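## Task

Fill the order boxes from the bench cartons: dry figs and soap bars go in the ORDER 1981 box, oat bars in ORDER 8228, nut bars in ORDER 9084. All three open mailer boxes must finish at the far end of the conveyor, lined up one after another. Each box's front lid flap may be folded no more than 45 degrees relative to the lid. Each box must hold every carton listed for its order and nothing else inside, above or leaning on it. Each carton must lie on its biggest face on the box floor, at least a finger's width clear of the front wall and both side walls, where the flaps fold in. A bench carton may be empty; an empty carton, or any carton no order needs, must stay on the bench. In this episode arm3's thumb_mcp goal is capped at +53.3 degrees (its mechanical stop is +109); larger goals act as +53.3 and hand_goal_thumb_mcp reports that value.

## Robot and tools

Setup. Four identical Kinova Gen3 arms (arm1, arm2, arm3, arm4), each with seven joints, a right hand of three fingers plus a thumb, and a wrist camera. Ordered toward scene +y they stand arm2, arm1, arm4, arm3. The conveyor runs toward +y; stop 1 lies between arm2 and arm1, stop 2 between arm4 and arm3, then the conveyor's end. A bench of cartons lies in front of each arm pair. Boxes sit loose on rollers with front walls facing the arms, order numbers printed there, lids hinged at the back and open.

Conveyor logic. Each stop weighs its box. About 1 s after the box carries the cartons its order needs from that stop's bench, and once no arm part is over the near rail there, the box moves on by itself. Any arm over the rail freezes box traffic at that stop. A box also waits until the box ahead has reached the stop two further on or the end. So pull arms clear of the rail after placing.

Frame. One scene frame, metres, origin on the floor, +z up. Arm feet (base_link): arm1 x=+0.032 y=+0.343 z=+0.975; arm2 x=-0.033 y=-0.281 z=+0.952; arm3 x=-0.066 y=+1.899 z=+0.957; arm4 x=+0.007 y=+1.245 z=+0.963, each facing nearly along scene +x. Reach is about 1.05 m from the joint 1 axis.

Tool move. Arguments arm1..arm4 and cameras. Each arm key holds an object with joints (a map from joint name to absolute target; a place to go, not an offset) and optional min_time_s (0.1 to 8 s, lower bound on that arm's motion time). Omitted arms or joints get nothing new but may still push toward earlier targets. All named motions begin together; one arm's joints arrive together. An action lasts at most 15 s. Unknown keys make the call invalid; out-of-range values get it refused, and a refusal or a stop skips later move/wait/finished_scene calls in that reply.

Arm joints, radians, absolute: joint1_rad -6.283..6.283 (turns the whole arm, positive clockwise viewed from above, 0 along the foot's +x); joint2_rad -2.249..2.249 (shoulder, 0 upright, positive tips forward); joint3_rad -6.283..6.283 (upper-arm roll); joint4_rad -2.579..2.579 (elbow); joint5_rad -6.283..6.283 (forearm roll); joint6_rad -2.099..2.099 (wrist bend); joint7_rad -6.283..6.283 (hand roll, positive counter-clockwise seen from behind the hand). Done tolerance ±0.01. Speed caps 1.39 rad/s (joints 1-4), 1.22 (5-7). With joints 1, 3, 5 at 0 and joint7 at 1.57, fingers hanging down ahead of the arm, the palm faces left and the thumb is away from the foot.

Hand keys, unitless -1..+1, absolute goals scaled linearly between each hinge's two stops (tolerance ±0.02). Per finger (index, middle, ring): _mcp knuckle (+1=-18°, -1=+128°, straight at +0.75), _abd sideways (±60°, straight 0.00), _pip (-29..+108°, straight +0.58), _dip (-21..+117°, straight +0.70); moving toward -1 curls toward the palm. Thumb: hand_thumb_cmc swings it in front of the palm toward -1 (straight +0.71), hand_thumb_axl twists it (straight +0.68), hand_thumb_mcp (straight +0.23) and hand_thumb_ipl (straight +0.17) bend it. For arm3, thumb_mcp cannot go beyond +53.3° (about -0.37 on the scale). Settings: hand_current_limit -1..1 maps 0..550 mA (starts +0.4); hand_speed -0.96..1, set-point rate (n+1)/2 of 8.5 rad/s (starts -0.6). Omitted hand keys keep their goals; resending the measured position loosens a grip. A goal past an object's surface squeezes harder the further past it.

Hand geometry (hand-point axes): +z along straight fingers, +x across the palm away from the thumb, +y out of the palm face (palm at y=-0.062). Straight fingertips reach about z=+0.122. A camera mast sticks out on the palm side near the wrist and can strike things.

Other tools. wait(seconds 0..10, cameras) lets time pass with no new command. zoom_image(camera, region [x0,y0,x1,y1], max 504x504 px) enlarges part of a camera's most recent frame. finished_scene(scene 1 or 2) ends the scene irreversibly; call it only when the goal holds with no help.

Cameras: arm1_cam_wrist..arm4_cam_wrist, cam_end, cam_side1, cam_side2, cam_station1, cam_station2, cam_stock, cam_stock2, or all; 672x504 images.

Results. Per arm: joint_positions (hand on the goal scale), joint_status per motion (done, off_target, time_out, not_followed when a collision check withheld targets, limit_stop_at_motor_heat), Joint velocities, joint torques, Flange force, hand_state words (moving, goal, blocked, overload) and *_current_ma and hand_goal_* lines. A line "move: arm1 done; arm2 time_out" summarizes. Arms listed "as last shown" were not commanded. on_its_own tells what the robot did unprompted.

Hazards. Arms do not stop on contact and push hard; touching arms (including fingers closing on another hand) is a press that ends the scene. Torque overload or drifting over 5° from plan freezes that arm for 10 s. A hand motor at or over 495 mA for 5 s cuts out for 10 s. Hot motors (60 °C warns, 75 °C faults) make the arm sag. Never drop cartons, slam boxes, tip them off the rollers or push anything out of the work area; a far fall fails the scene. Small random nudges may hit loose items. Time spent thinking also passes in the scene.

Each tool is called by a JSON object that holds its "fn" and its "kwargs".

## Session

{"fn": "move", "kwargs": {}}

Scene clock: 0.00 s.
Joint torques (N m): no reading
Motor temperatures (°C): arm1=[29 26 31 30 37 34 36] | arm2=[31 28 33 32 41 35 42] | arm3=[33 39 28 31 38 41 39] | arm4=[30 27 31 26 37 37 37]
Flange force (N): no reading
Joint velocities: within noise
arm1.joint_positions: joint1_rad=-0.325 joint2_rad=-0.419 joint3_rad=-0.027 joint4_rad=+1.446 joint5_rad=-0.059 joint6_rad=+2.042 joint7_rad=+1.712 hand_index_mcp=+0.753 hand_index_abd=+0.000 hand_index_pip=+0.577 hand_index_dip=+0.696 hand_middle_mcp=+0.753 hand_middle_abd=+0.000 hand_middle_pip=+0.577 hand_middle_dip=+0.696 hand_ring_mcp=+0.753 hand_ring_abd=+0.000 hand_ring_pip=+0.577 hand_ring_dip=+0.696 hand_thumb_cmc=+0.714 hand_thumb_axl=+0.677 hand_thumb_mcp=+0.226 hand_thumb_ipl=+0.168 hand_current_limit=+0.400 hand_speed=-0.600
arm1.joint_status: not commanded
arm1.hand_state: goal,goal,goal,goal,goal,goal,goal,goal,goal,goal,goal,goal,goal,goal,goal,goal
arm1.index_mcp_current_ma: 0
arm1.index_abd_current_ma: 0
arm1.index_pip_current_ma: 0
arm1.index_dip_current_ma: 0
arm1.middle_mcp_current_ma: 0
arm1.middle_abd_current_ma: 0
arm1.middle_pip_current_ma: 0
arm1.middle_dip_current_ma: 0
arm1.ring_mcp_current_ma: 0
arm1.ring_abd_current_ma: 0
arm1.ring_pip_current_ma: 0
arm1.ring_dip_current_ma: 0
arm1.thumb_cmc_current_ma: 0
arm1.thumb_axl_current_ma: 0
arm1.thumb_mcp_current_ma: 0
arm1.thumb_ipl_current_ma: 0
arm1.hand_goal_index_mcp: 0.754
arm1.hand_goal_index_abd: 0.000
arm1.hand_goal_index_pip: 0.576
arm1.hand_goal_index_dip: 0.696
arm1.hand_goal_middle_mcp: 0.754
arm1.hand_goal_middle_abd: 0.000
arm1.hand_goal_middle_pip: 0.576
arm1.hand_goal_middle_dip: 0.696
arm1.hand_goal_ring_mcp: 0.754
arm1.hand_goal_ring_abd: 0.000
arm1.hand_goal_ring_pip: 0.576
arm1.hand_goal_ring_dip: 0.696
arm1.hand_goal_thumb_cmc: 0.714
arm1.hand_goal_thumb_axl: 0.678
arm1.hand_goal_thumb_mcp: 0.226
arm1.hand_goal_thumb_ipl: 0.168
arm1.hand: x=+0.1187 y=+0.4670 z=+1.5103 quat_wxyz=(+0.031, -0.285, +0.958, +0.027) (m; scene frame)
arm2.joint_positions: joint1_rad=-0.162 joint2_rad=-0.489 joint3_rad=-0.084 joint4_rad=+1.446 joint5_rad=-0.042 joint6_rad=+2.023 joint7_rad=+1.833 hand_index_mcp=+0.753 hand_index_abd=+0.000 hand_index_pip=+0.577 hand_index_dip=+0.696 hand_middle_mcp=+0.753 hand_middle_abd=+0.000 hand_middle_pip=+0.577 hand_middle_dip=+0.696 hand_ring_mcp=+0.753 hand_ring_abd=+0.000 hand_ring_pip=+0.577 hand_ring_dip=+0.696 hand_thumb_cmc=+0.714 hand_thumb_axl=+0.677 hand_thumb_mcp=+0.226 hand_thumb_ipl=+0.168 hand_current_limit=+0.400 hand_speed=-0.600
arm2.joint_status: not commanded
arm2.hand_state: goal,goal,goal,goal,goal,goal,goal,goal,goal,goal,goal,goal,goal,goal,goal,goal
arm2.index_mcp_current_ma: 0
arm2.index_abd_current_ma: 0
arm2.index_pip_current_ma: 0
arm2.index_dip_current_ma: 0
arm2.middle_mcp_current_ma: 0
arm2.middle_abd_current_ma: 0
arm2.middle_pip_current_ma: 0
arm2.middle_dip_current_ma: 0
arm2.ring_mcp_current_ma: 0
arm2.ring_abd_current_ma: 0
arm2.ring_pip_current_ma: 0
arm2.ring_dip_current_ma: 0
arm2.thumb_cmc_current_ma: 0
arm2.thumb_axl_current_ma: 0
arm2.thumb_mcp_current_ma: 0
arm2.thumb_ipl_current_ma: 0
arm2.hand_goal_index_mcp: 0.754
arm2.hand_goal_index_abd: 0.000
arm2.hand_goal_index_pip: 0.576
arm2.hand_goal_index_dip: 0.696
arm2.hand_goal_middle_mcp: 0.754
arm2.hand_goal_middle_abd: 0.000
arm2.hand_goal_middle_pip: 0.576
arm2.hand_goal_middle_dip: 0.696
arm2.hand_goal_ring_mcp: 0.754
arm2.hand_goal_ring_abd: 0.000
arm2.hand_goal_ring_pip: 0.576
arm2.hand_goal_ring_dip: 0.696
arm2.hand_goal_thumb_cmc: 0.714
arm2.hand_goal_thumb_axl: 0.678
arm2.hand_goal_thumb_mcp: 0.226
arm2.hand_goal_thumb_ipl: 0.168
arm2.hand: x=+0.0589 y=-0.1870 z=+1.4918 quat_wxyz=(+0.079, -0.224, +0.971, +0.001) (m; scene frame)
arm3.joint_positions: joint1_rad=-0.121 joint2_rad=-0.434 joint3_rad=-0.122 joint4_rad=+1.464 joint5_rad=-0.023 joint6_rad=+1.981 joint7_rad=+1.619 hand_index_mcp=+0.753 hand_index_abd=+0.000 hand_index_pip=+0.577 hand_index_dip=+0.696 hand_middle_mcp=+0.753 hand_middle_abd=+0.000 hand_middle_pip=+0.577 hand_middle_dip=+0.696 hand_ring_mcp=+0.753 hand_ring_abd=+0.000 hand_ring_pip=+0.577 hand_ring_dip=+0.696 hand_thumb_cmc=+0.714 hand_thumb_axl=+0.677 hand_thumb_mcp=+0.226 hand_thumb_ipl=+0.168 hand_current_limit=+0.400 hand_speed=-0.600
arm3.joint_status: not commanded
arm3.hand_state: goal,goal,goal,goal,goal,goal,goal,goal,goal,goal,goal,goal,goal,goal,goal,goal
arm3.index_mcp_current_ma: 0
arm3.index_abd_current_ma: 0
arm3.index_pip_current_ma: 0
arm3.index_dip_current_ma: 0
arm3.middle_mcp_current_ma: 0
arm3.middle_abd_current_ma: 0
arm3.middle_pip_current_ma: 0
arm3.middle_dip_current_ma: 0
arm3.ring_mcp_current_ma: 0
arm3.ring_abd_current_ma: 0
arm3.ring_pip_current_ma: 0
arm3.ring_dip_current_ma: 0
arm3.thumb_cmc_current_ma: 0
arm3.thumb_axl_current_ma: 0
arm3.thumb_mcp_current_ma: 0
arm3.thumb_ipl_current_ma: 0
arm3.hand_goal_index_mcp: 0.754
arm3.hand_goal_index_abd: 0.000
arm3.hand_goal_index_pip: 0.576
arm3.hand_goal_index_dip: 0.696
arm3.hand_goal_middle_mcp: 0.754
arm3.hand_goal_middle_abd: 0.000
arm3.hand_goal_middle_pip: 0.576
arm3.hand_goal_middle_dip: 0.696
arm3.hand_goal_ring_mcp: 0.754
arm3.hand_goal_ring_abd: 0.000
arm3.hand_goal_ring_pip: 0.576
arm3.hand_goal_ring_dip: 0.696
arm3.hand_goal_thumb_cmc: 0.714
arm3.hand_goal_thumb_axl: 0.678
arm3.hand_goal_thumb_mcp: 0.226
arm3.hand_goal_thumb_ipl: 0.168
arm3.hand: x=+0.0706 y=+1.9962 z=+1.4865 quat_wxyz=(+0.065, -0.101, +0.993, -0.009) (m; scene frame)
arm4.joint_positions: joint1_rad=+0.203 joint2_rad=-0.457 joint3_rad=-0.040 joint4_rad=+1.429 joint5_rad=-0.014 joint6_rad=+2.054 joint7_rad=+1.867 hand_index_mcp=+0.753 hand_index_abd=+0.000 hand_index_pip=+0.577 hand_index_dip=+0.696 hand_middle_mcp=+0.753 hand_middle_abd=+0.000 hand_middle_pip=+0.577 hand_middle_dip=+0.696 hand_ring_mcp=+0.753 hand_ring_abd=+0.000 hand_ring_pip=+0.577 hand_ring_dip=+0.696 hand_thumb_cmc=+0.714 hand_thumb_axl=+0.677 hand_thumb_mcp=+0.226 hand_thumb_ipl=+0.168 hand_current_limit=+0.400 hand_speed=-0.600
arm4.joint_status: not commanded
arm4.hand_state: goal,goal,goal,goal,goal,goal,goal,goal,goal,goal,goal,goal,goal,goal,goal,goal
arm4.index_mcp_current_ma: 0
arm4.index_abd_current_ma: 0
arm4.index_pip_current_ma: 0
arm4.index_dip_current_ma: 0
arm4.middle_mcp_current_ma: 0
arm4.middle_abd_current_ma: 0
arm4.middle_pip_current_ma: 0
arm4.middle_dip_current_ma: 0
arm4.ring_mcp_current_ma: 0
arm4.ring_abd_current_ma: 0
arm4.ring_pip_current_ma: 0
arm4.ring_dip_current_ma: 0
arm4.thumb_cmc_current_ma: 0
arm4.thumb_axl_current_ma: 0
arm4.thumb_mcp_current_ma: 0
arm4.thumb_ipl_current_ma: 0
arm4.hand_goal_index_mcp: 0.754
arm4.hand_goal_index_abd: 0.000
arm4.hand_goal_index_pip: 0.576
arm4.hand_goal_index_dip: 0.696
arm4.hand_goal_middle_mcp: 0.754
arm4.hand_goal_middle_abd: 0.000
arm4.hand_goal_middle_pip: 0.576
arm4.hand_goal_middle_dip: 0.696
arm4.hand_goal_ring_mcp: 0.754
arm4.hand_goal_ring_abd: 0.000
arm4.hand_goal_ring_pip: 0.576
arm4.hand_goal_ring_dip: 0.696
arm4.hand_goal_thumb_cmc: 0.714
arm4.hand_goal_thumb_axl: 0.678
arm4.hand_goal_thumb_mcp: 0.226
arm4.hand_goal_thumb_ipl: 0.168
arm4.hand: x=+0.1118 y=+1.3203 z=+1.5015 quat_wxyz=(+0.057, -0.143, +0.988, -0.018) (m; scene frame)
pictures: arm1_cam_wrist, arm2_cam_wrist, arm3_cam_wrist, arm4_cam_wrist, cam_end, cam_side1, cam_side2, cam_station1, cam_station2, cam_stock, cam_stock2

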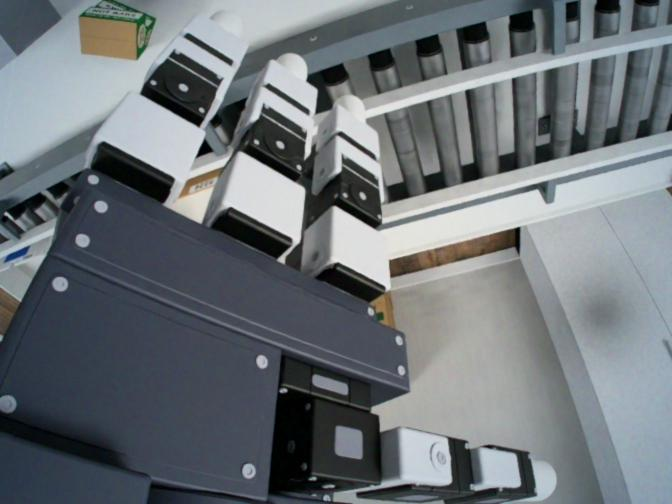

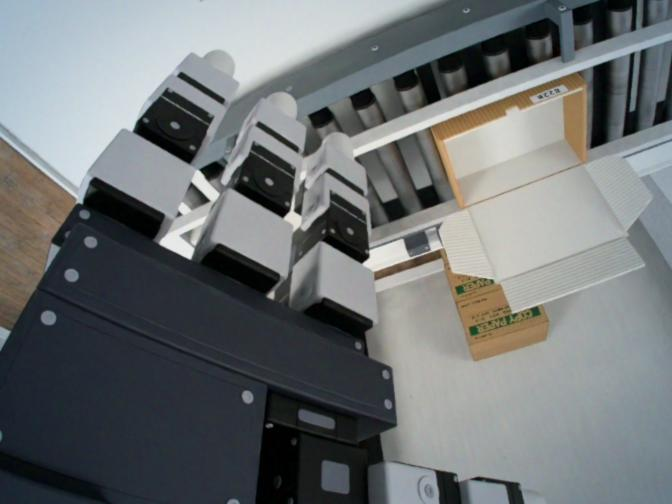

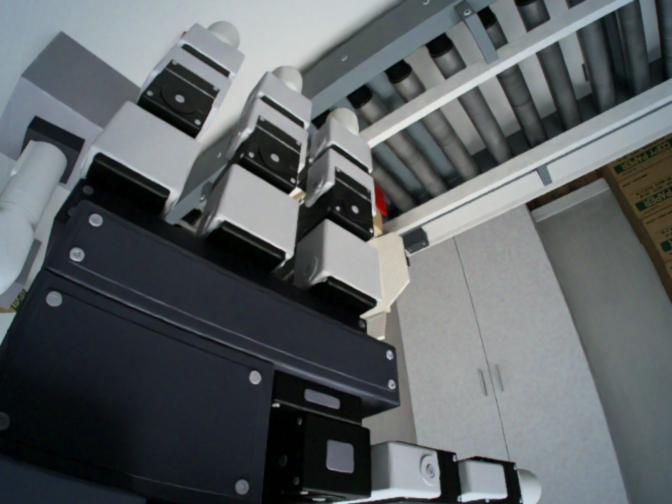

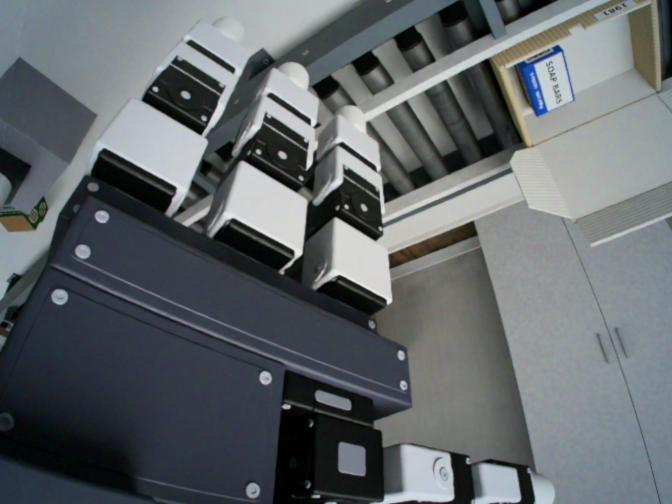

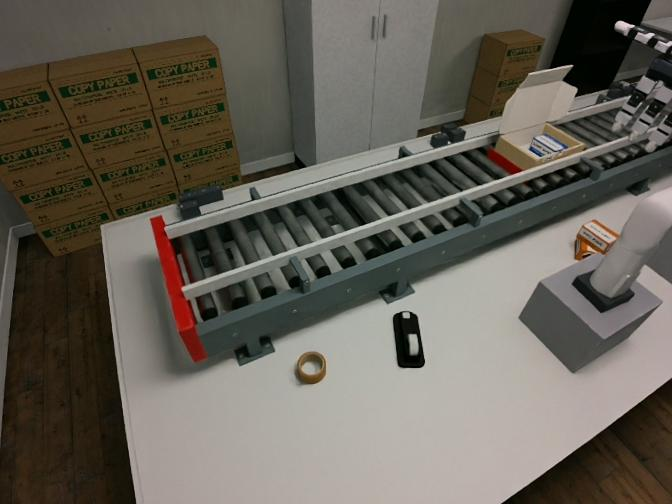

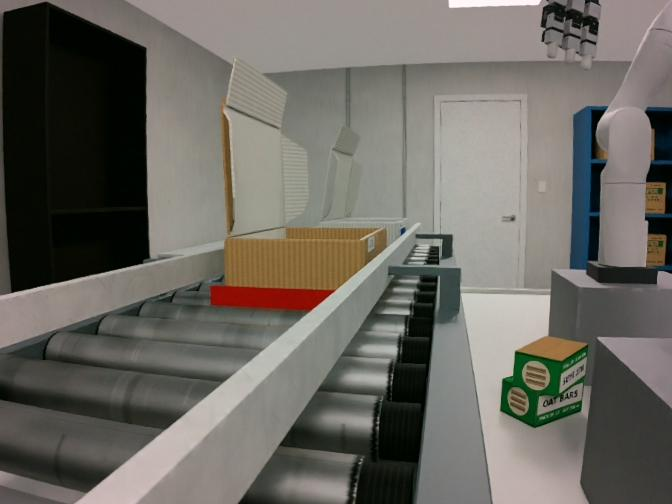

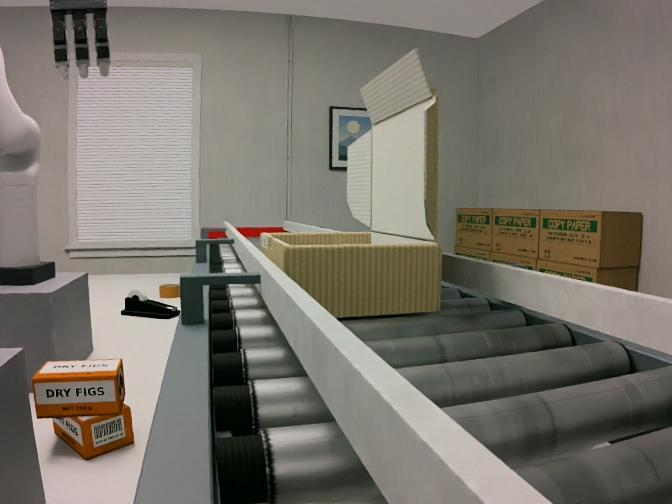

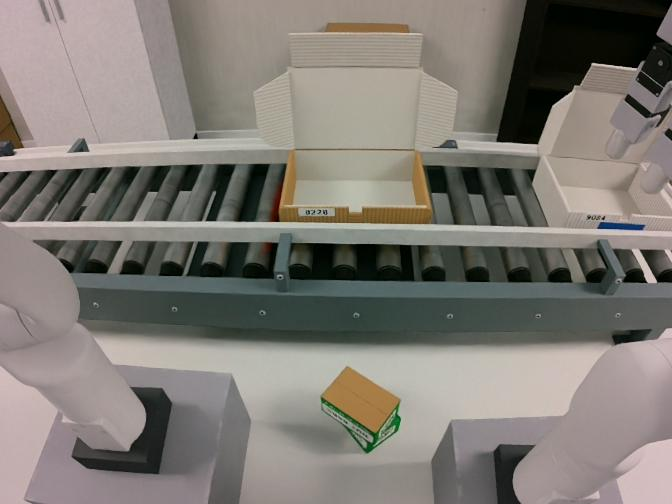

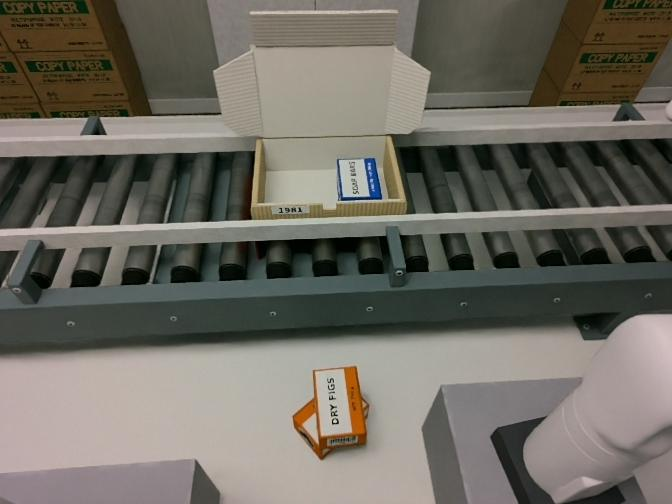

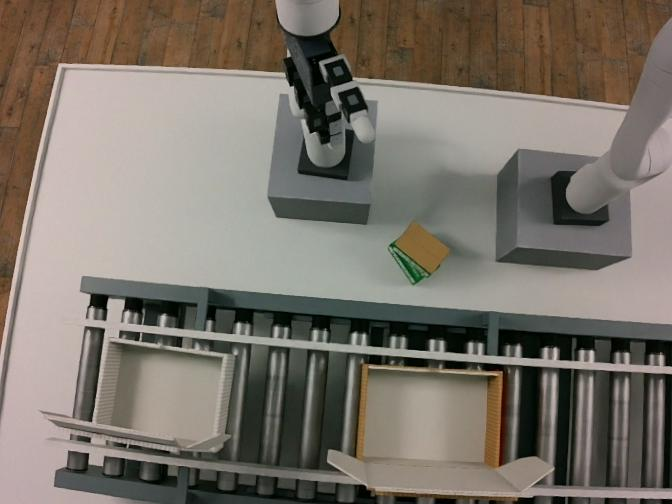

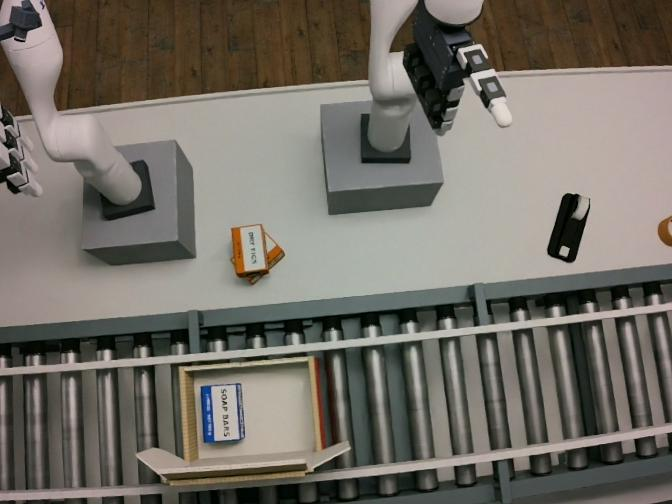

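{"fn": "zoom_image", "kwargs": {"camera": "cam_side1", "region": [480, 310, 620, 450]}}

{"fn": "zoom_image", "kwargs": {"camera": "cam_side2", "region": [10, 330, 160, 480]}}

{"fn": "zoom_image", "kwargs": {"camera": "cam_station1", "region": [290, 340, 430, 470]}}

{"fn": "zoom_image", "kwargs": {"camera": "cam_station2", "region": [260, 340, 400, 470]}}

{"fn": "zoom_image", "kwargs": {"camera": "cam_stock", "region": [360, 200, 480, 300]}}

{"fn": "zoom_image", "kwargs": {"camera": "cam_stock2", "region": [200, 200, 320, 300]}}

{"fn": "zoom_image", "kwargs": {"camera": "cam_station2", "region": [230, 120, 430, 230]}}

Scaled by 3.600.

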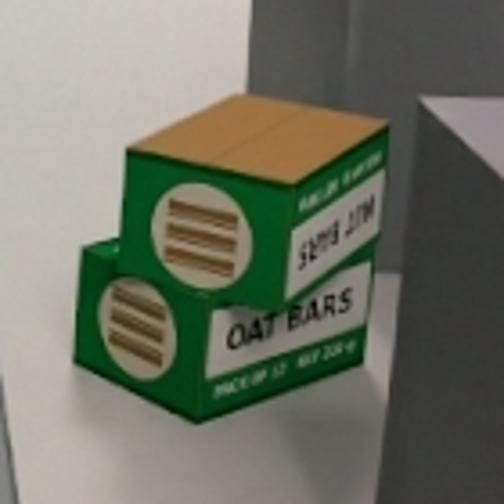

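Scaled by 3.360.

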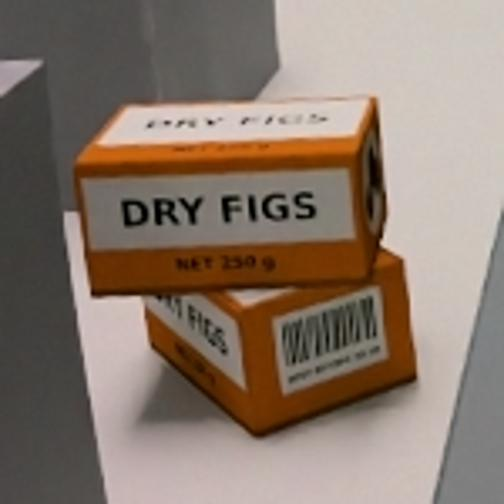

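Scaled by 3.600.

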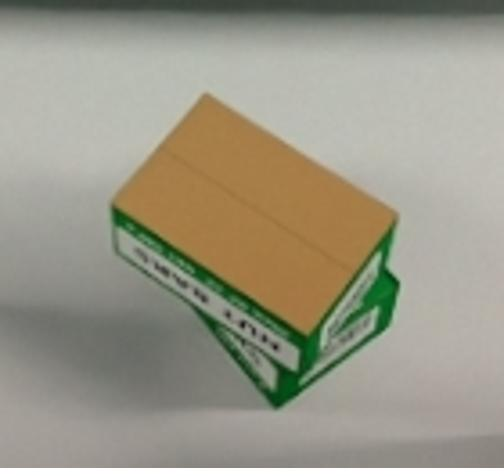

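Scaled by 3.600.

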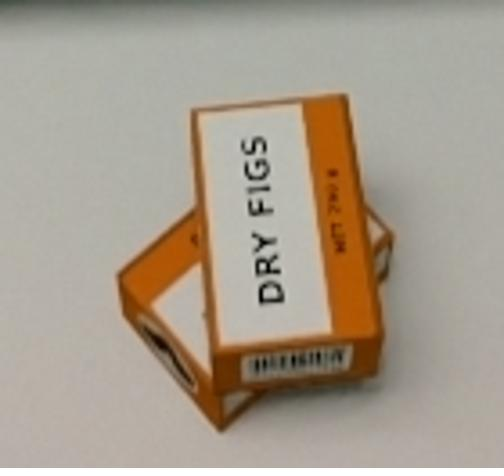

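Scaled by 4.200.

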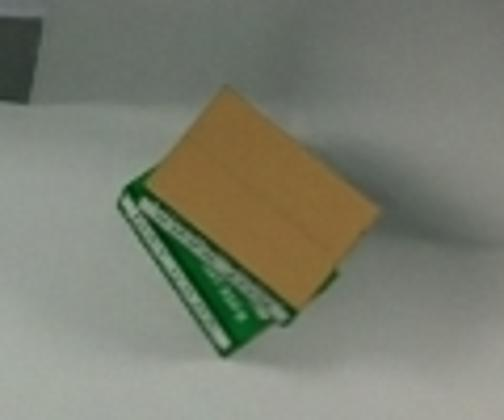

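Scaled by 4.200.

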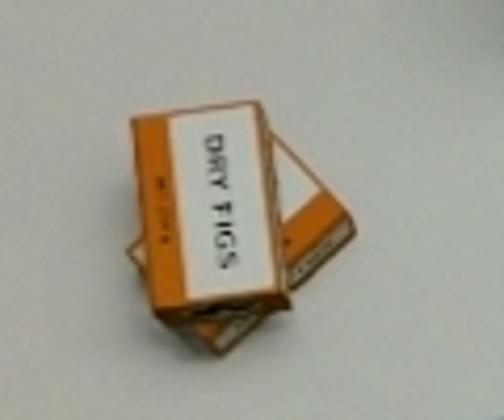

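Scaled by 2.520.

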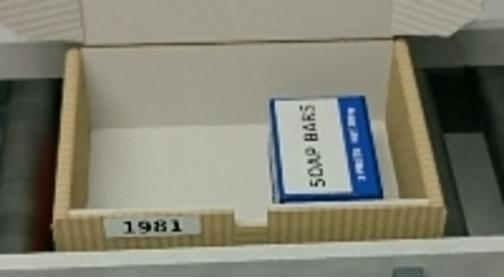

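{"fn": "zoom_image", "kwargs": {"camera": "cam_stock2", "region": [120, 330, 380, 504]}}

{"fn": "zoom_image", "kwargs": {"camera": "arm4_cam_wrist", "region": [460, 0, 672, 250]}}

{"fn": "zoom_image", "kwargs": {"camera": "cam_side2", "region": [160, 30, 480, 350]}}

{"fn": "zoom_image", "kwargs": {"camera": "cam_side1", "region": [160, 30, 500, 350]}}

{"fn": "zoom_image", "kwargs": {"camera": "cam_stock", "region": [20, 200, 520, 504]}}

Scaled by 1.938.

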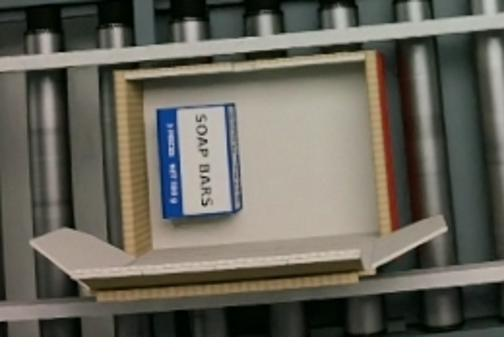

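Scaled by 2.016 from the camera's 672x504 image, which has a finer 960x720 frame.

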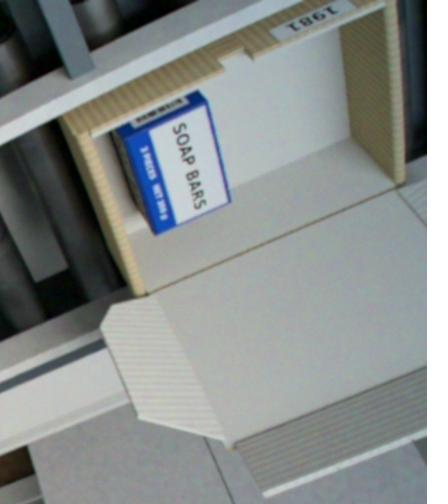

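Scaled by 1.575.

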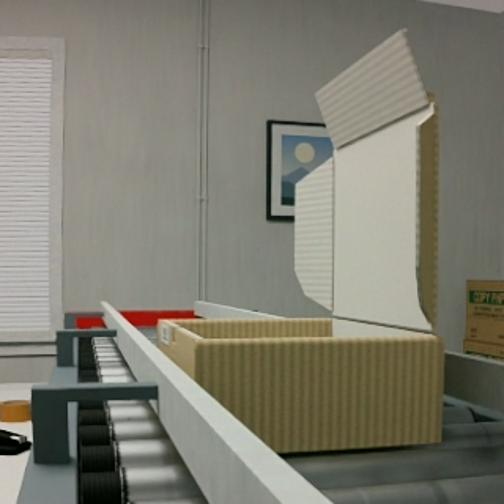

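Scaled by 1.482.

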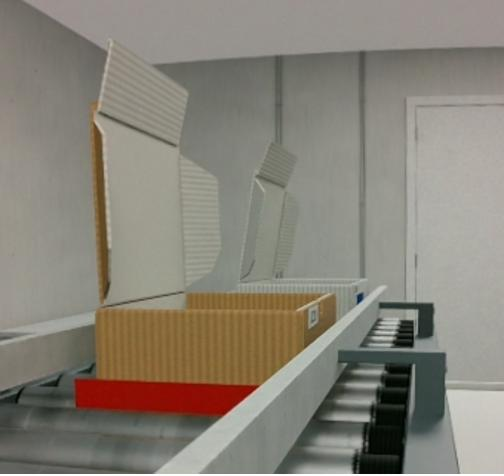

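Scaled by 1.008.

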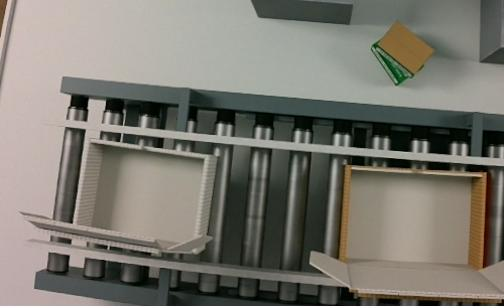

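{"fn": "move", "kwargs": {"arm2": {"joints": {"joint1_rad": 1.41, "joint2_rad": 0.3, "joint4_rad": 1.6, "joint6_rad": 1.2}}, "arm3": {"joints": {"joint1_rad": 0.669, "joint2_rad": 0.3, "joint3_rad": 0.0, "joint4_rad": 2.435, "joint5_rad": 2.501, "joint6_rad": 1.476, "joint7_rad": -0.371, "hand_index_mcp": 0.452, "hand_index_dip": -0.029, "hand_middle_mcp": 0.452, "hand_middle_dip": -0.029, "hand_thumb_cmc": -0.571, "hand_thumb_mcp": 0.112}}, "arm1": {"joints": {"hand_index_mcp": 0.452, "hand_index_dip": -0.029, "hand_middle_mcp": 0.452, "hand_middle_dip": -0.029, "hand_thumb_cmc": -0.571, "hand_thumb_mcp": 0.112}}, "cameras": ["cam_station1", "cam_station2", "cam_stock", "cam_stock2"]}}

Scene clock: 591.83 s.
Joint torques (N m): arm1=[1.41 -0.13 -0.37 -6.71 -0.46 0.18 -0.13] | arm2=[1.62 -14.82 0.09 -6.21 -0.4 -0.01 -0.2] | arm3=[-0.45 -10.22 -0.22 -6.01 0.55 2.79 -0.06] | arm4=[-1.1 3.08 0.08 -7.48 0.06 -0.48 0.02]
Motor temperatures (°C): arm1=[27 26 29 30 36 33 36] | arm2=[30 27 28 30 39 34 40] | arm3=[29 36 27 30 37 39 37] | arm4=[30 26 28 27 37 36 36]
Flange force (N): arm1=[-1.9 -3.1 -2.2] | arm2=[-8.4 0.3 -2.3] | arm3=[0.7 -5.7 0.2] | arm4=[3.6 2.5 2.7]
move: arm1 done; arm2 done; arm3 done
Joint velocities: within noise
arm1.joint_positions: joint1_rad=-0.325 joint2_rad=-0.419 joint3_rad=-0.027 joint4_rad=+1.446 joint5_rad=-0.059 joint6_rad=+2.042 joint7_rad=+1.712 hand_index_mcp=+0.460 hand_index_abd=+0.000 hand_index_pip=+0.577 hand_index_dip=-0.024 hand_middle_mcp=+0.460 hand_middle_abd=+0.000 hand_middle_pip=+0.577 hand_middle_dip=-0.025 hand_ring_mcp=+0.753 hand_ring_abd=+0.000 hand_ring_pip=+0.577 hand_ring_dip=+0.696 hand_thumb_cmc=-0.568 hand_thumb_axl=+0.677 hand_thumb_mcp=+0.110 hand_thumb_ipl=+0.168 hand_current_limit=+0.400 hand_speed=-0.600
arm1.joint_status: all done
arm1.hand_state: goal,goal,goal,goal,goal,goal,goal,goal,goal,goal,goal,goal,goal,goal,goal,goal
arm1.index_mcp_current_ma: 15
arm1.index_abd_current_ma: 0
arm1.index_pip_current_ma: 1
arm1.index_dip_current_ma: 6
arm1.middle_mcp_current_ma: 16
arm1.middle_abd_current_ma: 0
arm1.middle_pip_current_ma: 1
arm1.middle_dip_current_ma: 5
arm1.ring_mcp_current_ma: -1
arm1.ring_abd_current_ma: 0
arm1.ring_pip_current_ma: 1
arm1.ring_dip_current_ma: 0
arm1.thumb_cmc_current_ma: 2
arm1.thumb_axl_current_ma: -1
arm1.thumb_mcp_current_ma: -4
arm1.thumb_ipl_current_ma: 0
arm1.hand_goal_index_mcp: 0.452
arm1.hand_goal_index_abd: 0.000
arm1.hand_goal_index_pip: 0.576
arm1.hand_goal_index_dip: -0.028
arm1.hand_goal_middle_mcp: 0.452
arm1.hand_goal_middle_abd: 0.000
arm1.hand_goal_middle_pip: 0.576
arm1.hand_goal_middle_dip: -0.028
arm1.hand_goal_ring_mcp: 0.754
arm1.hand_goal_ring_abd: 0.000
arm1.hand_goal_ring_pip: 0.576
arm1.hand_goal_ring_dip: 0.696
arm1.hand_goal_thumb_cmc: -0.570
arm1.hand_goal_thumb_axl: 0.678
arm1.hand_goal_thumb_mcp: 0.112
arm1.hand_goal_thumb_ipl: 0.168
arm1.hand: x=+0.1187 y=+0.4670 z=+1.5103 quat_wxyz=(+0.031, -0.285, +0.958, +0.027) (m; scene frame)
arm2.joint_positions: joint1_rad=+1.410 joint2_rad=+0.300 joint3_rad=-0.084 joint4_rad=+1.600 joint5_rad=-0.042 joint6_rad=+1.200 joint7_rad=+1.833 hand_index_mcp=+0.753 hand_index_abd=+0.000 hand_index_pip=+0.577 hand_index_dip=+0.696 hand_middle_mcp=+0.753 hand_middle_abd=+0.000 hand_middle_pip=+0.577 hand_middle_dip=+0.696 hand_ring_mcp=+0.753 hand_ring_abd=+0.000 hand_ring_pip=+0.577 hand_ring_dip=+0.696 hand_thumb_cmc=+0.714 hand_thumb_axl=+0.677 hand_thumb_mcp=+0.224 hand_thumb_ipl=+0.168 hand_current_limit=+0.400 hand_speed=-0.600
arm2.joint_status: all done
arm2.hand_state: goal,goal,goal,goal,goal,goal,goal,goal,goal,goal,goal,goal,goal,goal,goal,goal
arm2.index_mcp_current_ma: 0
arm2.index_abd_current_ma: 0
arm2.index_pip_current_ma: 0
arm2.index_dip_current_ma: 0
arm2.middle_mcp_current_ma: 0
arm2.middle_abd_current_ma: 0
arm2.middle_pip_current_ma: 0
arm2.middle_dip_current_ma: 0
arm2.ring_mcp_current_ma: 0
arm2.ring_abd_current_ma: 0
arm2.ring_pip_current_ma: 0
arm2.ring_dip_current_ma: 0
arm2.thumb_cmc_current_ma: 0
arm2.thumb_axl_current_ma: 0
arm2.thumb_mcp_current_ma: 0
arm2.thumb_ipl_current_ma: 0
arm2.hand_goal_index_mcp: 0.754
arm2.hand_goal_index_abd: 0.000
arm2.hand_goal_index_pip: 0.576
arm2.hand_goal_index_dip: 0.696
arm2.hand_goal_middle_mcp: 0.754
arm2.hand_goal_middle_abd: 0.000
arm2.hand_goal_middle_pip: 0.576
arm2.hand_goal_middle_dip: 0.696
arm2.hand_goal_ring_mcp: 0.754
arm2.hand_goal_ring_abd: 0.000
arm2.hand_goal_ring_pip: 0.576
arm2.hand_goal_ring_dip: 0.696
arm2.hand_goal_thumb_cmc: 0.714
arm2.hand_goal_thumb_axl: 0.678
arm2.hand_goal_thumb_mcp: 0.226
arm2.hand_goal_thumb_ipl: 0.168
arm2.hand: x=+0.1164 y=-0.6998 z=+1.2359 quat_wxyz=(+0.033, +0.544, +0.838, +0.010) (m; scene frame)
arm3.joint_positions: joint1_rad=+0.669 joint2_rad=+0.300 joint3_rad=+0.000 joint4_rad=+2.435 joint5_rad=+2.501 joint6_rad=+1.476 joint7_rad=-0.371 hand_index_mcp=+0.445 hand_index_abd=+0.000 hand_index_pip=+0.576 hand_index_dip=-0.026 hand_middle_mcp=+0.445 hand_middle_abd=+0.000 hand_middle_pip=+0.577 hand_middle_dip=-0.026 hand_ring_mcp=+0.747 hand_ring_abd=+0.000 hand_ring_pip=+0.576 hand_ring_dip=+0.696 hand_thumb_cmc=-0.574 hand_thumb_axl=+0.677 hand_thumb_mcp=+0.112 hand_thumb_ipl=+0.168 hand_current_limit=+0.400 hand_speed=-0.600
arm3.joint_status: all done
arm3.hand_state: goal,goal,goal,goal,goal,goal,goal,goal,goal,goal,goal,goal,goal,goal,goal,goal
arm3.index_mcp_current_ma: -3
arm3.index_abd_current_ma: 0
arm3.index_pip_current_ma: 0
arm3.index_dip_current_ma: 0
arm3.middle_mcp_current_ma: -3
arm3.middle_abd_current_ma: 0
arm3.middle_pip_current_ma: 0
arm3.middle_dip_current_ma: 0
arm3.ring_mcp_current_ma: -3
arm3.ring_abd_current_ma: 0
arm3.ring_pip_current_ma: 0
arm3.ring_dip_current_ma: 0
arm3.thumb_cmc_current_ma: -1
arm3.thumb_axl_current_ma: 0
arm3.thumb_mcp_current_ma: 0
arm3.thumb_ipl_current_ma: 0
arm3.hand_goal_index_mcp: 0.452
arm3.hand_goal_index_abd: 0.000
arm3.hand_goal_index_pip: 0.576
arm3.hand_goal_index_dip: -0.028
arm3.hand_goal_middle_mcp: 0.452
arm3.hand_goal_middle_abd: 0.000
arm3.hand_goal_middle_pip: 0.576
arm3.hand_goal_middle_dip: -0.028
arm3.hand_goal_ring_mcp: 0.754
arm3.hand_goal_ring_abd: 0.000
arm3.hand_goal_ring_pip: 0.576
arm3.hand_goal_ring_dip: 0.696
arm3.hand_goal_thumb_cmc: -0.570
arm3.hand_goal_thumb_axl: 0.678
arm3.hand_goal_thumb_mcp: 0.112
arm3.hand_goal_thumb_ipl: 0.168
arm3.hand: x=+0.2119 y=+1.4152 z=+1.3660 quat_wxyz=(+0.293, +0.143, +0.607, -0.725) (m; scene frame)
arm4: as last shown
arm4.joint_positions: joint1_rad=+0.203 joint2_rad=-0.457 joint3_rad=-0.040 joint4_rad=+1.429 joint5_rad=-0.014 joint6_rad=+2.054 joint7_rad=+1.867 hand_index_mcp=+0.753 hand_index_abd=+0.000 hand_index_pip=+0.577 hand_index_dip=+0.696 hand_middle_mcp=+0.753 hand_middle_abd=+0.000 hand_middle_pip=+0.577 hand_middle_dip=+0.696 hand_ring_mcp=+0.753 hand_ring_abd=+0.000 hand_ring_pip=+0.577 hand_ring_dip=+0.696 hand_thumb_cmc=+0.714 hand_thumb_axl=+0.677 hand_thumb_mcp=+0.224 hand_thumb_ipl=+0.168 hand_current_limit=+0.400 hand_speed=-0.600
arm4.index_mcp_current_ma: -3
arm4.index_pip_current_ma: 2
arm4.middle_mcp_current_ma: -3
arm4.middle_pip_current_ma: 2
arm4.ring_mcp_current_ma: -3
arm4.ring_pip_current_ma: 2
arm4.thumb_cmc_current_ma: 1
arm4.thumb_axl_current_ma: -3
arm4.thumb_mcp_current_ma: -11
arm4.thumb_ipl_current_ma: -1
pictures: cam_station1, cam_station2, cam_stock, cam_stock2

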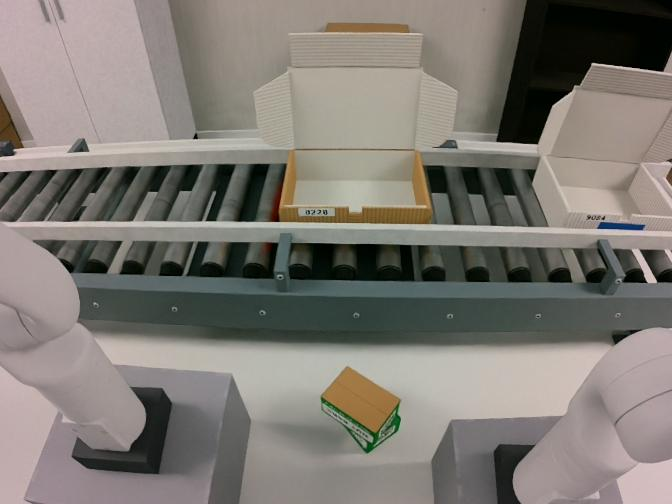

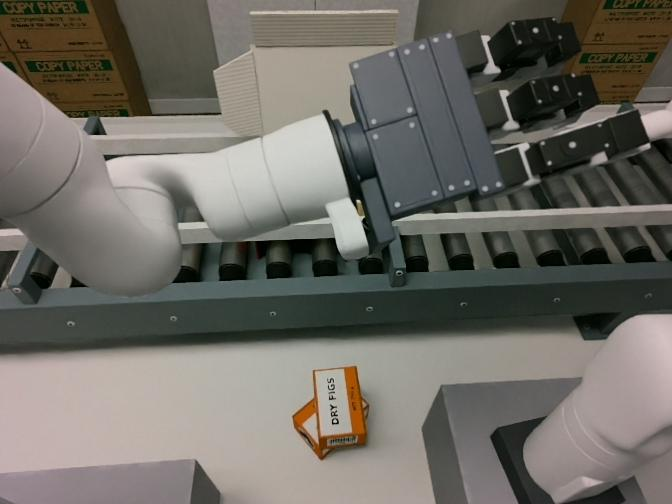

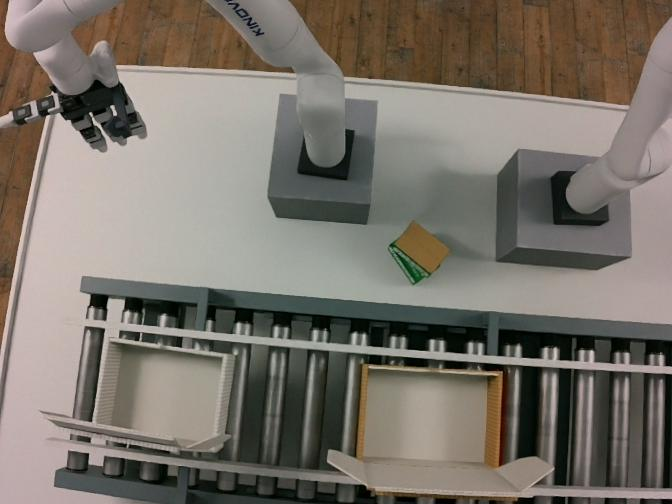

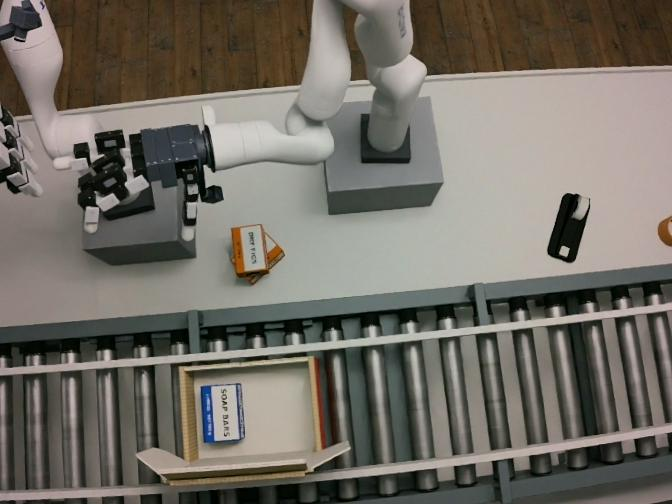

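{"fn": "move", "kwargs": {"arm4": {"joints": {"joint1_rad": 1.72, "joint2_rad": 0.3, "joint4_rad": 1.6, "joint6_rad": 1.2}}, "arm3": {"joints": {"joint2_rad": 1.26}}, "arm1": {"joints": {"joint1_rad": 1.833, "joint2_rad": 0.3, "joint3_rad": 0.0, "joint4_rad": 2.321, "joint5_rad": -2.131, "joint6_rad": 1.252, "joint7_rad": 0.434}}, "cameras": ["cam_station1", "cam_station2", "cam_stock", "cam_stock2", "arm3_cam_wrist", "cam_side2"]}}

Scene clock: 614.53 s.
Joint torques (N m): arm1=[1.43 -12.68 -0.79 -5.36 -1.37 3.02 0.05] | arm2=[1.65 -14.79 0.15 -6.21 -0.48 0 -0.16] | arm3=[0.95 -10.53 0.04 4.07 -1.16 -0.48 -0.29] | arm4=[-1.12 -11.22 0.05 -8.41 -0.06 -0.31 0]
Motor temperatures (°C): arm1=[27 26 29 30 36 33 36] | arm2=[30 28 28 30 39 34 40] | arm3=[29 36 27 30 37 39 37] | arm4=[30 26 28 27 37 36 36]
Flange force (N): arm1=[0.1 1.6 4.5] | arm2=[-8.4 0.5 -2.3] | arm3=[-1.6 -13.2 -1.5] | arm4=[6.5 0.2 -1.6]
move: arm1 done; arm3 done; arm4 done
Joint velocities: within noise
arm1.joint_positions: joint1_rad=+1.833 joint2_rad=+0.300 joint3_rad=+0.000 joint4_rad=+2.321 joint5_rad=-2.131 joint6_rad=+1.252 joint7_rad=+0.434 hand_index_mcp=+0.447 hand_index_abd=+0.001 hand_index_pip=+0.577 hand_index_dip=-0.025 hand_middle_mcp=+0.447 hand_middle_abd=+0.001 hand_middle_pip=+0.577 hand_middle_dip=-0.025 hand_ring_mcp=+0.749 hand_ring_abd=+0.001 hand_ring_pip=+0.577 hand_ring_dip=+0.696 hand_thumb_cmc=-0.563 hand_thumb_axl=+0.677 hand_thumb_mcp=+0.110 hand_thumb_ipl=+0.168 hand_current_limit=+0.400 hand_speed=-0.600
arm1.joint_status: all done
arm1.hand_state: goal,goal,goal,goal,goal,goal,goal,goal,goal,goal,goal,goal,goal,goal,goal,goal
arm1.index_mcp_current_ma: -7
arm1.index_abd_current_ma: 1
arm1.index_pip_current_ma: 1
arm1.index_dip_current_ma: 4
arm1.middle_mcp_current_ma: -8
arm1.middle_abd_current_ma: 1
arm1.middle_pip_current_ma: 1
arm1.middle_dip_current_ma: 3
arm1.ring_mcp_current_ma: -8
arm1.ring_abd_current_ma: 1
arm1.ring_pip_current_ma: 1
arm1.ring_dip_current_ma: 0
arm1.thumb_cmc_current_ma: 12
arm1.thumb_axl_current_ma: -1
arm1.thumb_mcp_current_ma: -2
arm1.thumb_ipl_current_ma: 0
arm1.hand_goal_index_mcp: 0.452
arm1.hand_goal_index_abd: 0.000
arm1.hand_goal_index_pip: 0.576
arm1.hand_goal_index_dip: -0.028
arm1.hand_goal_middle_mcp: 0.452
arm1.hand_goal_middle_abd: 0.000
arm1.hand_goal_middle_pip: 0.576
arm1.hand_goal_middle_dip: -0.028
arm1.hand_goal_ring_mcp: 0.754
arm1.hand_goal_ring_abd: 0.000
arm1.hand_goal_ring_pip: 0.576
arm1.hand_goal_ring_dip: 0.696
arm1.hand_goal_thumb_cmc: -0.570
arm1.hand_goal_thumb_axl: 0.678
arm1.hand_goal_thumb_mcp: 0.112
arm1.hand_goal_thumb_ipl: 0.168
arm1.hand: x=+0.1152 y=-0.1843 z=+1.3088 quat_wxyz=(+0.049, +0.514, -0.498, +0.696) (m; scene frame)
arm2: as last shown
arm3.joint_positions: joint1_rad=+0.669 joint2_rad=+1.260 joint3_rad=+0.000 joint4_rad=+2.435 joint5_rad=+2.501 joint6_rad=+1.476 joint7_rad=-0.371 hand_index_mcp=+0.444 hand_index_abd=+0.000 hand_index_pip=+0.576 hand_index_dip=-0.026 hand_middle_mcp=+0.445 hand_middle_abd=+0.000 hand_middle_pip=+0.577 hand_middle_dip=-0.026 hand_ring_mcp=+0.992 hand_ring_abd=+0.062 hand_ring_pip=+0.653 hand_ring_dip=+0.738 hand_thumb_cmc=-0.573 hand_thumb_axl=+0.677 hand_thumb_mcp=+0.112 hand_thumb_ipl=+0.168 hand_current_limit=+0.400 hand_speed=-0.600
arm3.joint_status: all done
arm3.hand_state: goal,goal,goal,goal,goal,goal,goal,goal,blocked,blocked,blocked,blocked,goal,goal,goal,goal
arm3.index_mcp_current_ma: -3
arm3.index_abd_current_ma: 0
arm3.index_pip_current_ma: 0
arm3.index_dip_current_ma: 0
arm3.middle_mcp_current_ma: -3
arm3.middle_abd_current_ma: 0
arm3.middle_pip_current_ma: 0
arm3.middle_dip_current_ma: 0
arm3.ring_mcp_current_ma: 385
arm3.ring_abd_current_ma: 80
arm3.ring_pip_current_ma: 143
arm3.ring_dip_current_ma: 54
arm3.thumb_cmc_current_ma: -1
arm3.thumb_axl_current_ma: 0
arm3.thumb_mcp_current_ma: 0
arm3.thumb_ipl_current_ma: 0
arm3.hand_goal_index_mcp: 0.452
arm3.hand_goal_index_abd: 0.000
arm3.hand_goal_index_pip: 0.576
arm3.hand_goal_index_dip: -0.028
arm3.hand_goal_middle_mcp: 0.452
arm3.hand_goal_middle_abd: 0.000
arm3.hand_goal_middle_pip: 0.576
arm3.hand_goal_middle_dip: -0.028
arm3.hand_goal_ring_mcp: 0.754
arm3.hand_goal_ring_abd: 0.000
arm3.hand_goal_ring_pip: 0.576
arm3.hand_goal_ring_dip: 0.696
arm3.hand_goal_thumb_cmc: -0.570
arm3.hand_goal_thumb_axl: 0.678
arm3.hand_goal_thumb_mcp: 0.112
arm3.hand_goal_thumb_ipl: 0.168
arm3.hand: x=+0.1224 y=+1.5030 z=+0.8759 quat_wxyz=(+0.013, -0.023, +0.867, -0.497) (m; scene frame)
arm4.joint_positions: joint1_rad=+1.720 joint2_rad=+0.300 joint3_rad=-0.040 joint4_rad=+1.600 joint5_rad=-0.014 joint6_rad=+1.200 joint7_rad=+1.867 hand_index_mcp=+0.753 hand_index_abd=+0.000 hand_index_pip=+0.577 hand_index_dip=+0.696 hand_middle_mcp=+0.753 hand_middle_abd=+0.000 hand_middle_pip=+0.577 hand_middle_dip=+0.696 hand_ring_mcp=+0.753 hand_ring_abd=+0.000 hand_ring_pip=+0.577 hand_ring_dip=+0.696 hand_thumb_cmc=+0.714 hand_thumb_axl=+0.677 hand_thumb_mcp=+0.223 hand_thumb_ipl=+0.168 hand_current_limit=+0.400 hand_speed=-0.600
arm4.joint_status: all done
arm4.hand_state: goal,goal,goal,goal,goal,goal,goal,goal,goal,goal,goal,goal,goal,goal,goal,goal
arm4.index_mcp_current_ma: -3
arm4.index_abd_current_ma: 0
arm4.index_pip_current_ma: 2
arm4.index_dip_current_ma: 0
arm4.middle_mcp_current_ma: -3
arm4.middle_abd_current_ma: 0
arm4.middle_pip_current_ma: 2
arm4.middle_dip_current_ma: 0
arm4.ring_mcp_current_ma: -3
arm4.ring_abd_current_ma: 0
arm4.ring_pip_current_ma: 2
arm4.ring_dip_current_ma: 0
arm4.thumb_cmc_current_ma: 1
arm4.thumb_axl_current_ma: -3
arm4.thumb_mcp_current_ma: -11
arm4.thumb_ipl_current_ma: -1
arm4.hand_goal_index_mcp: 0.754
arm4.hand_goal_index_abd: 0.000
arm4.hand_goal_index_pip: 0.576
arm4.hand_goal_index_dip: 0.696
arm4.hand_goal_middle_mcp: 0.754
arm4.hand_goal_middle_abd: 0.000
arm4.hand_goal_middle_pip: 0.576
arm4.hand_goal_middle_dip: 0.696
arm4.hand_goal_ring_mcp: 0.754
arm4.hand_goal_ring_abd: 0.000
arm4.hand_goal_ring_pip: 0.576
arm4.hand_goal_ring_dip: 0.696
arm4.hand_goal_thumb_cmc: 0.714
arm4.hand_goal_thumb_axl: 0.678
arm4.hand_goal_thumb_mcp: 0.226
arm4.hand_goal_thumb_ipl: 0.168
arm4.hand: x=+0.0901 y=+0.8197 z=+1.2540 quat_wxyz=(+0.027, +0.581, +0.813, -0.013) (m; scene frame)
pictures: arm3_cam_wrist, cam_side2, cam_station1, cam_station2, cam_stock, cam_stock2
camera_calibration:
arm3_cam_wrist: T_world_to_cam=[[0.75147, 0.341999, -0.564207, -0.0722284], [0.405713, 0.434825, 0.803943, -1.45783], [0.520279, -0.833045, 0.188005, 1.14002], [0, 0, 0, 1]] pos_world=[0.0526105, 1.60829, 0.916931]

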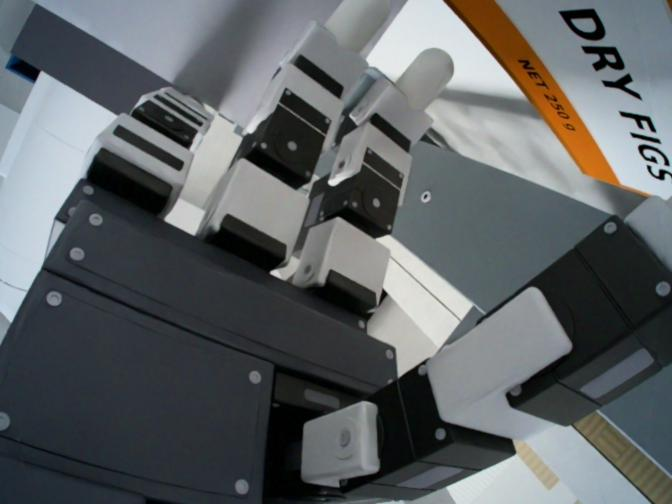

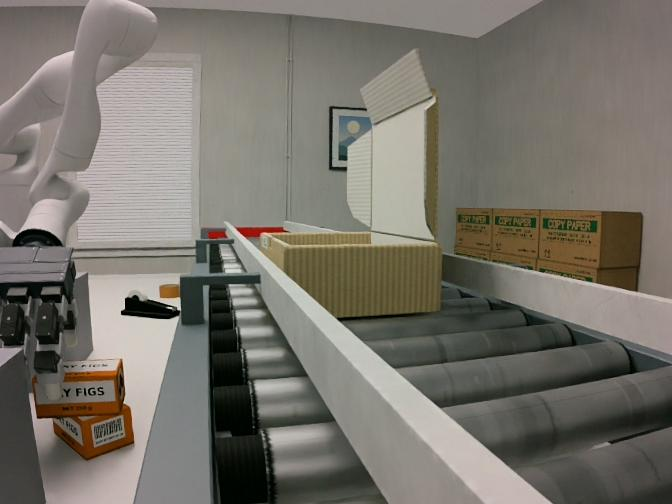

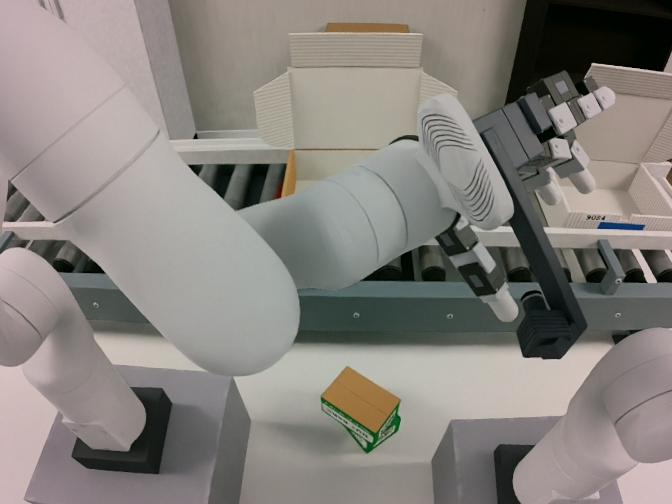

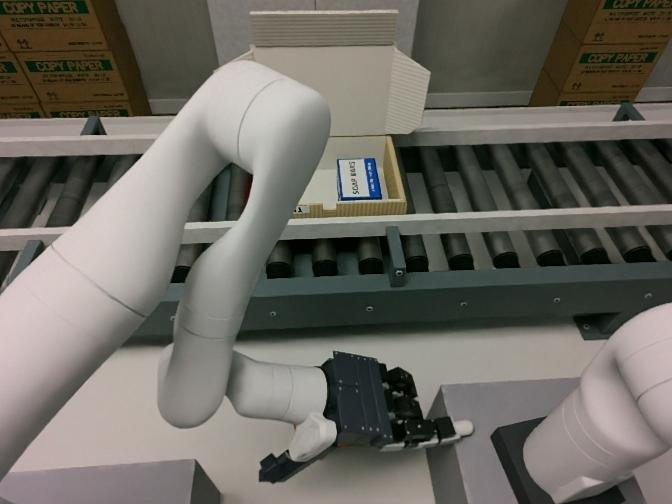

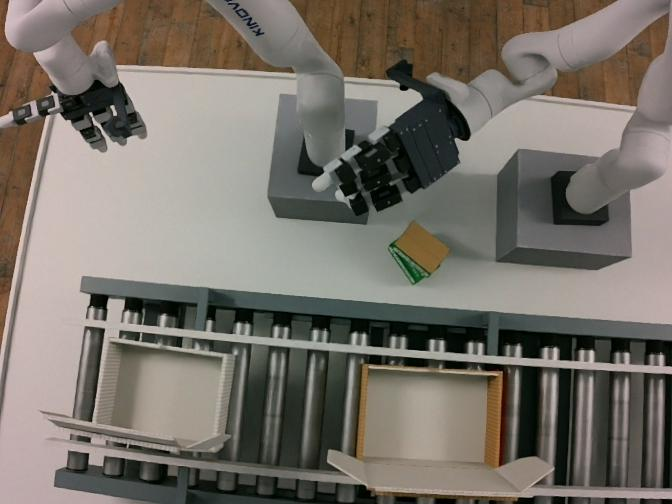

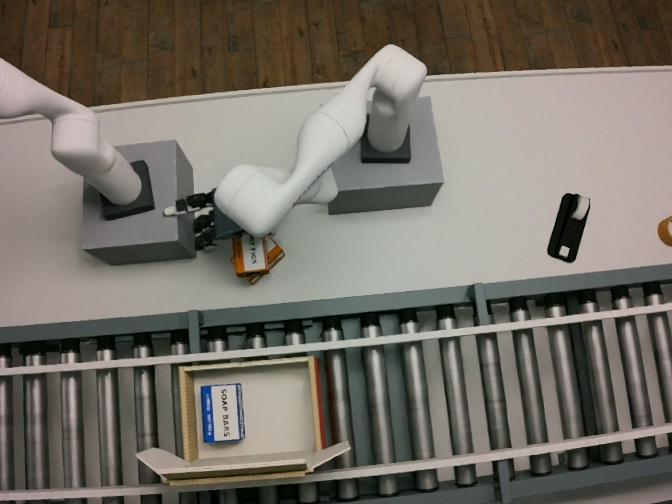

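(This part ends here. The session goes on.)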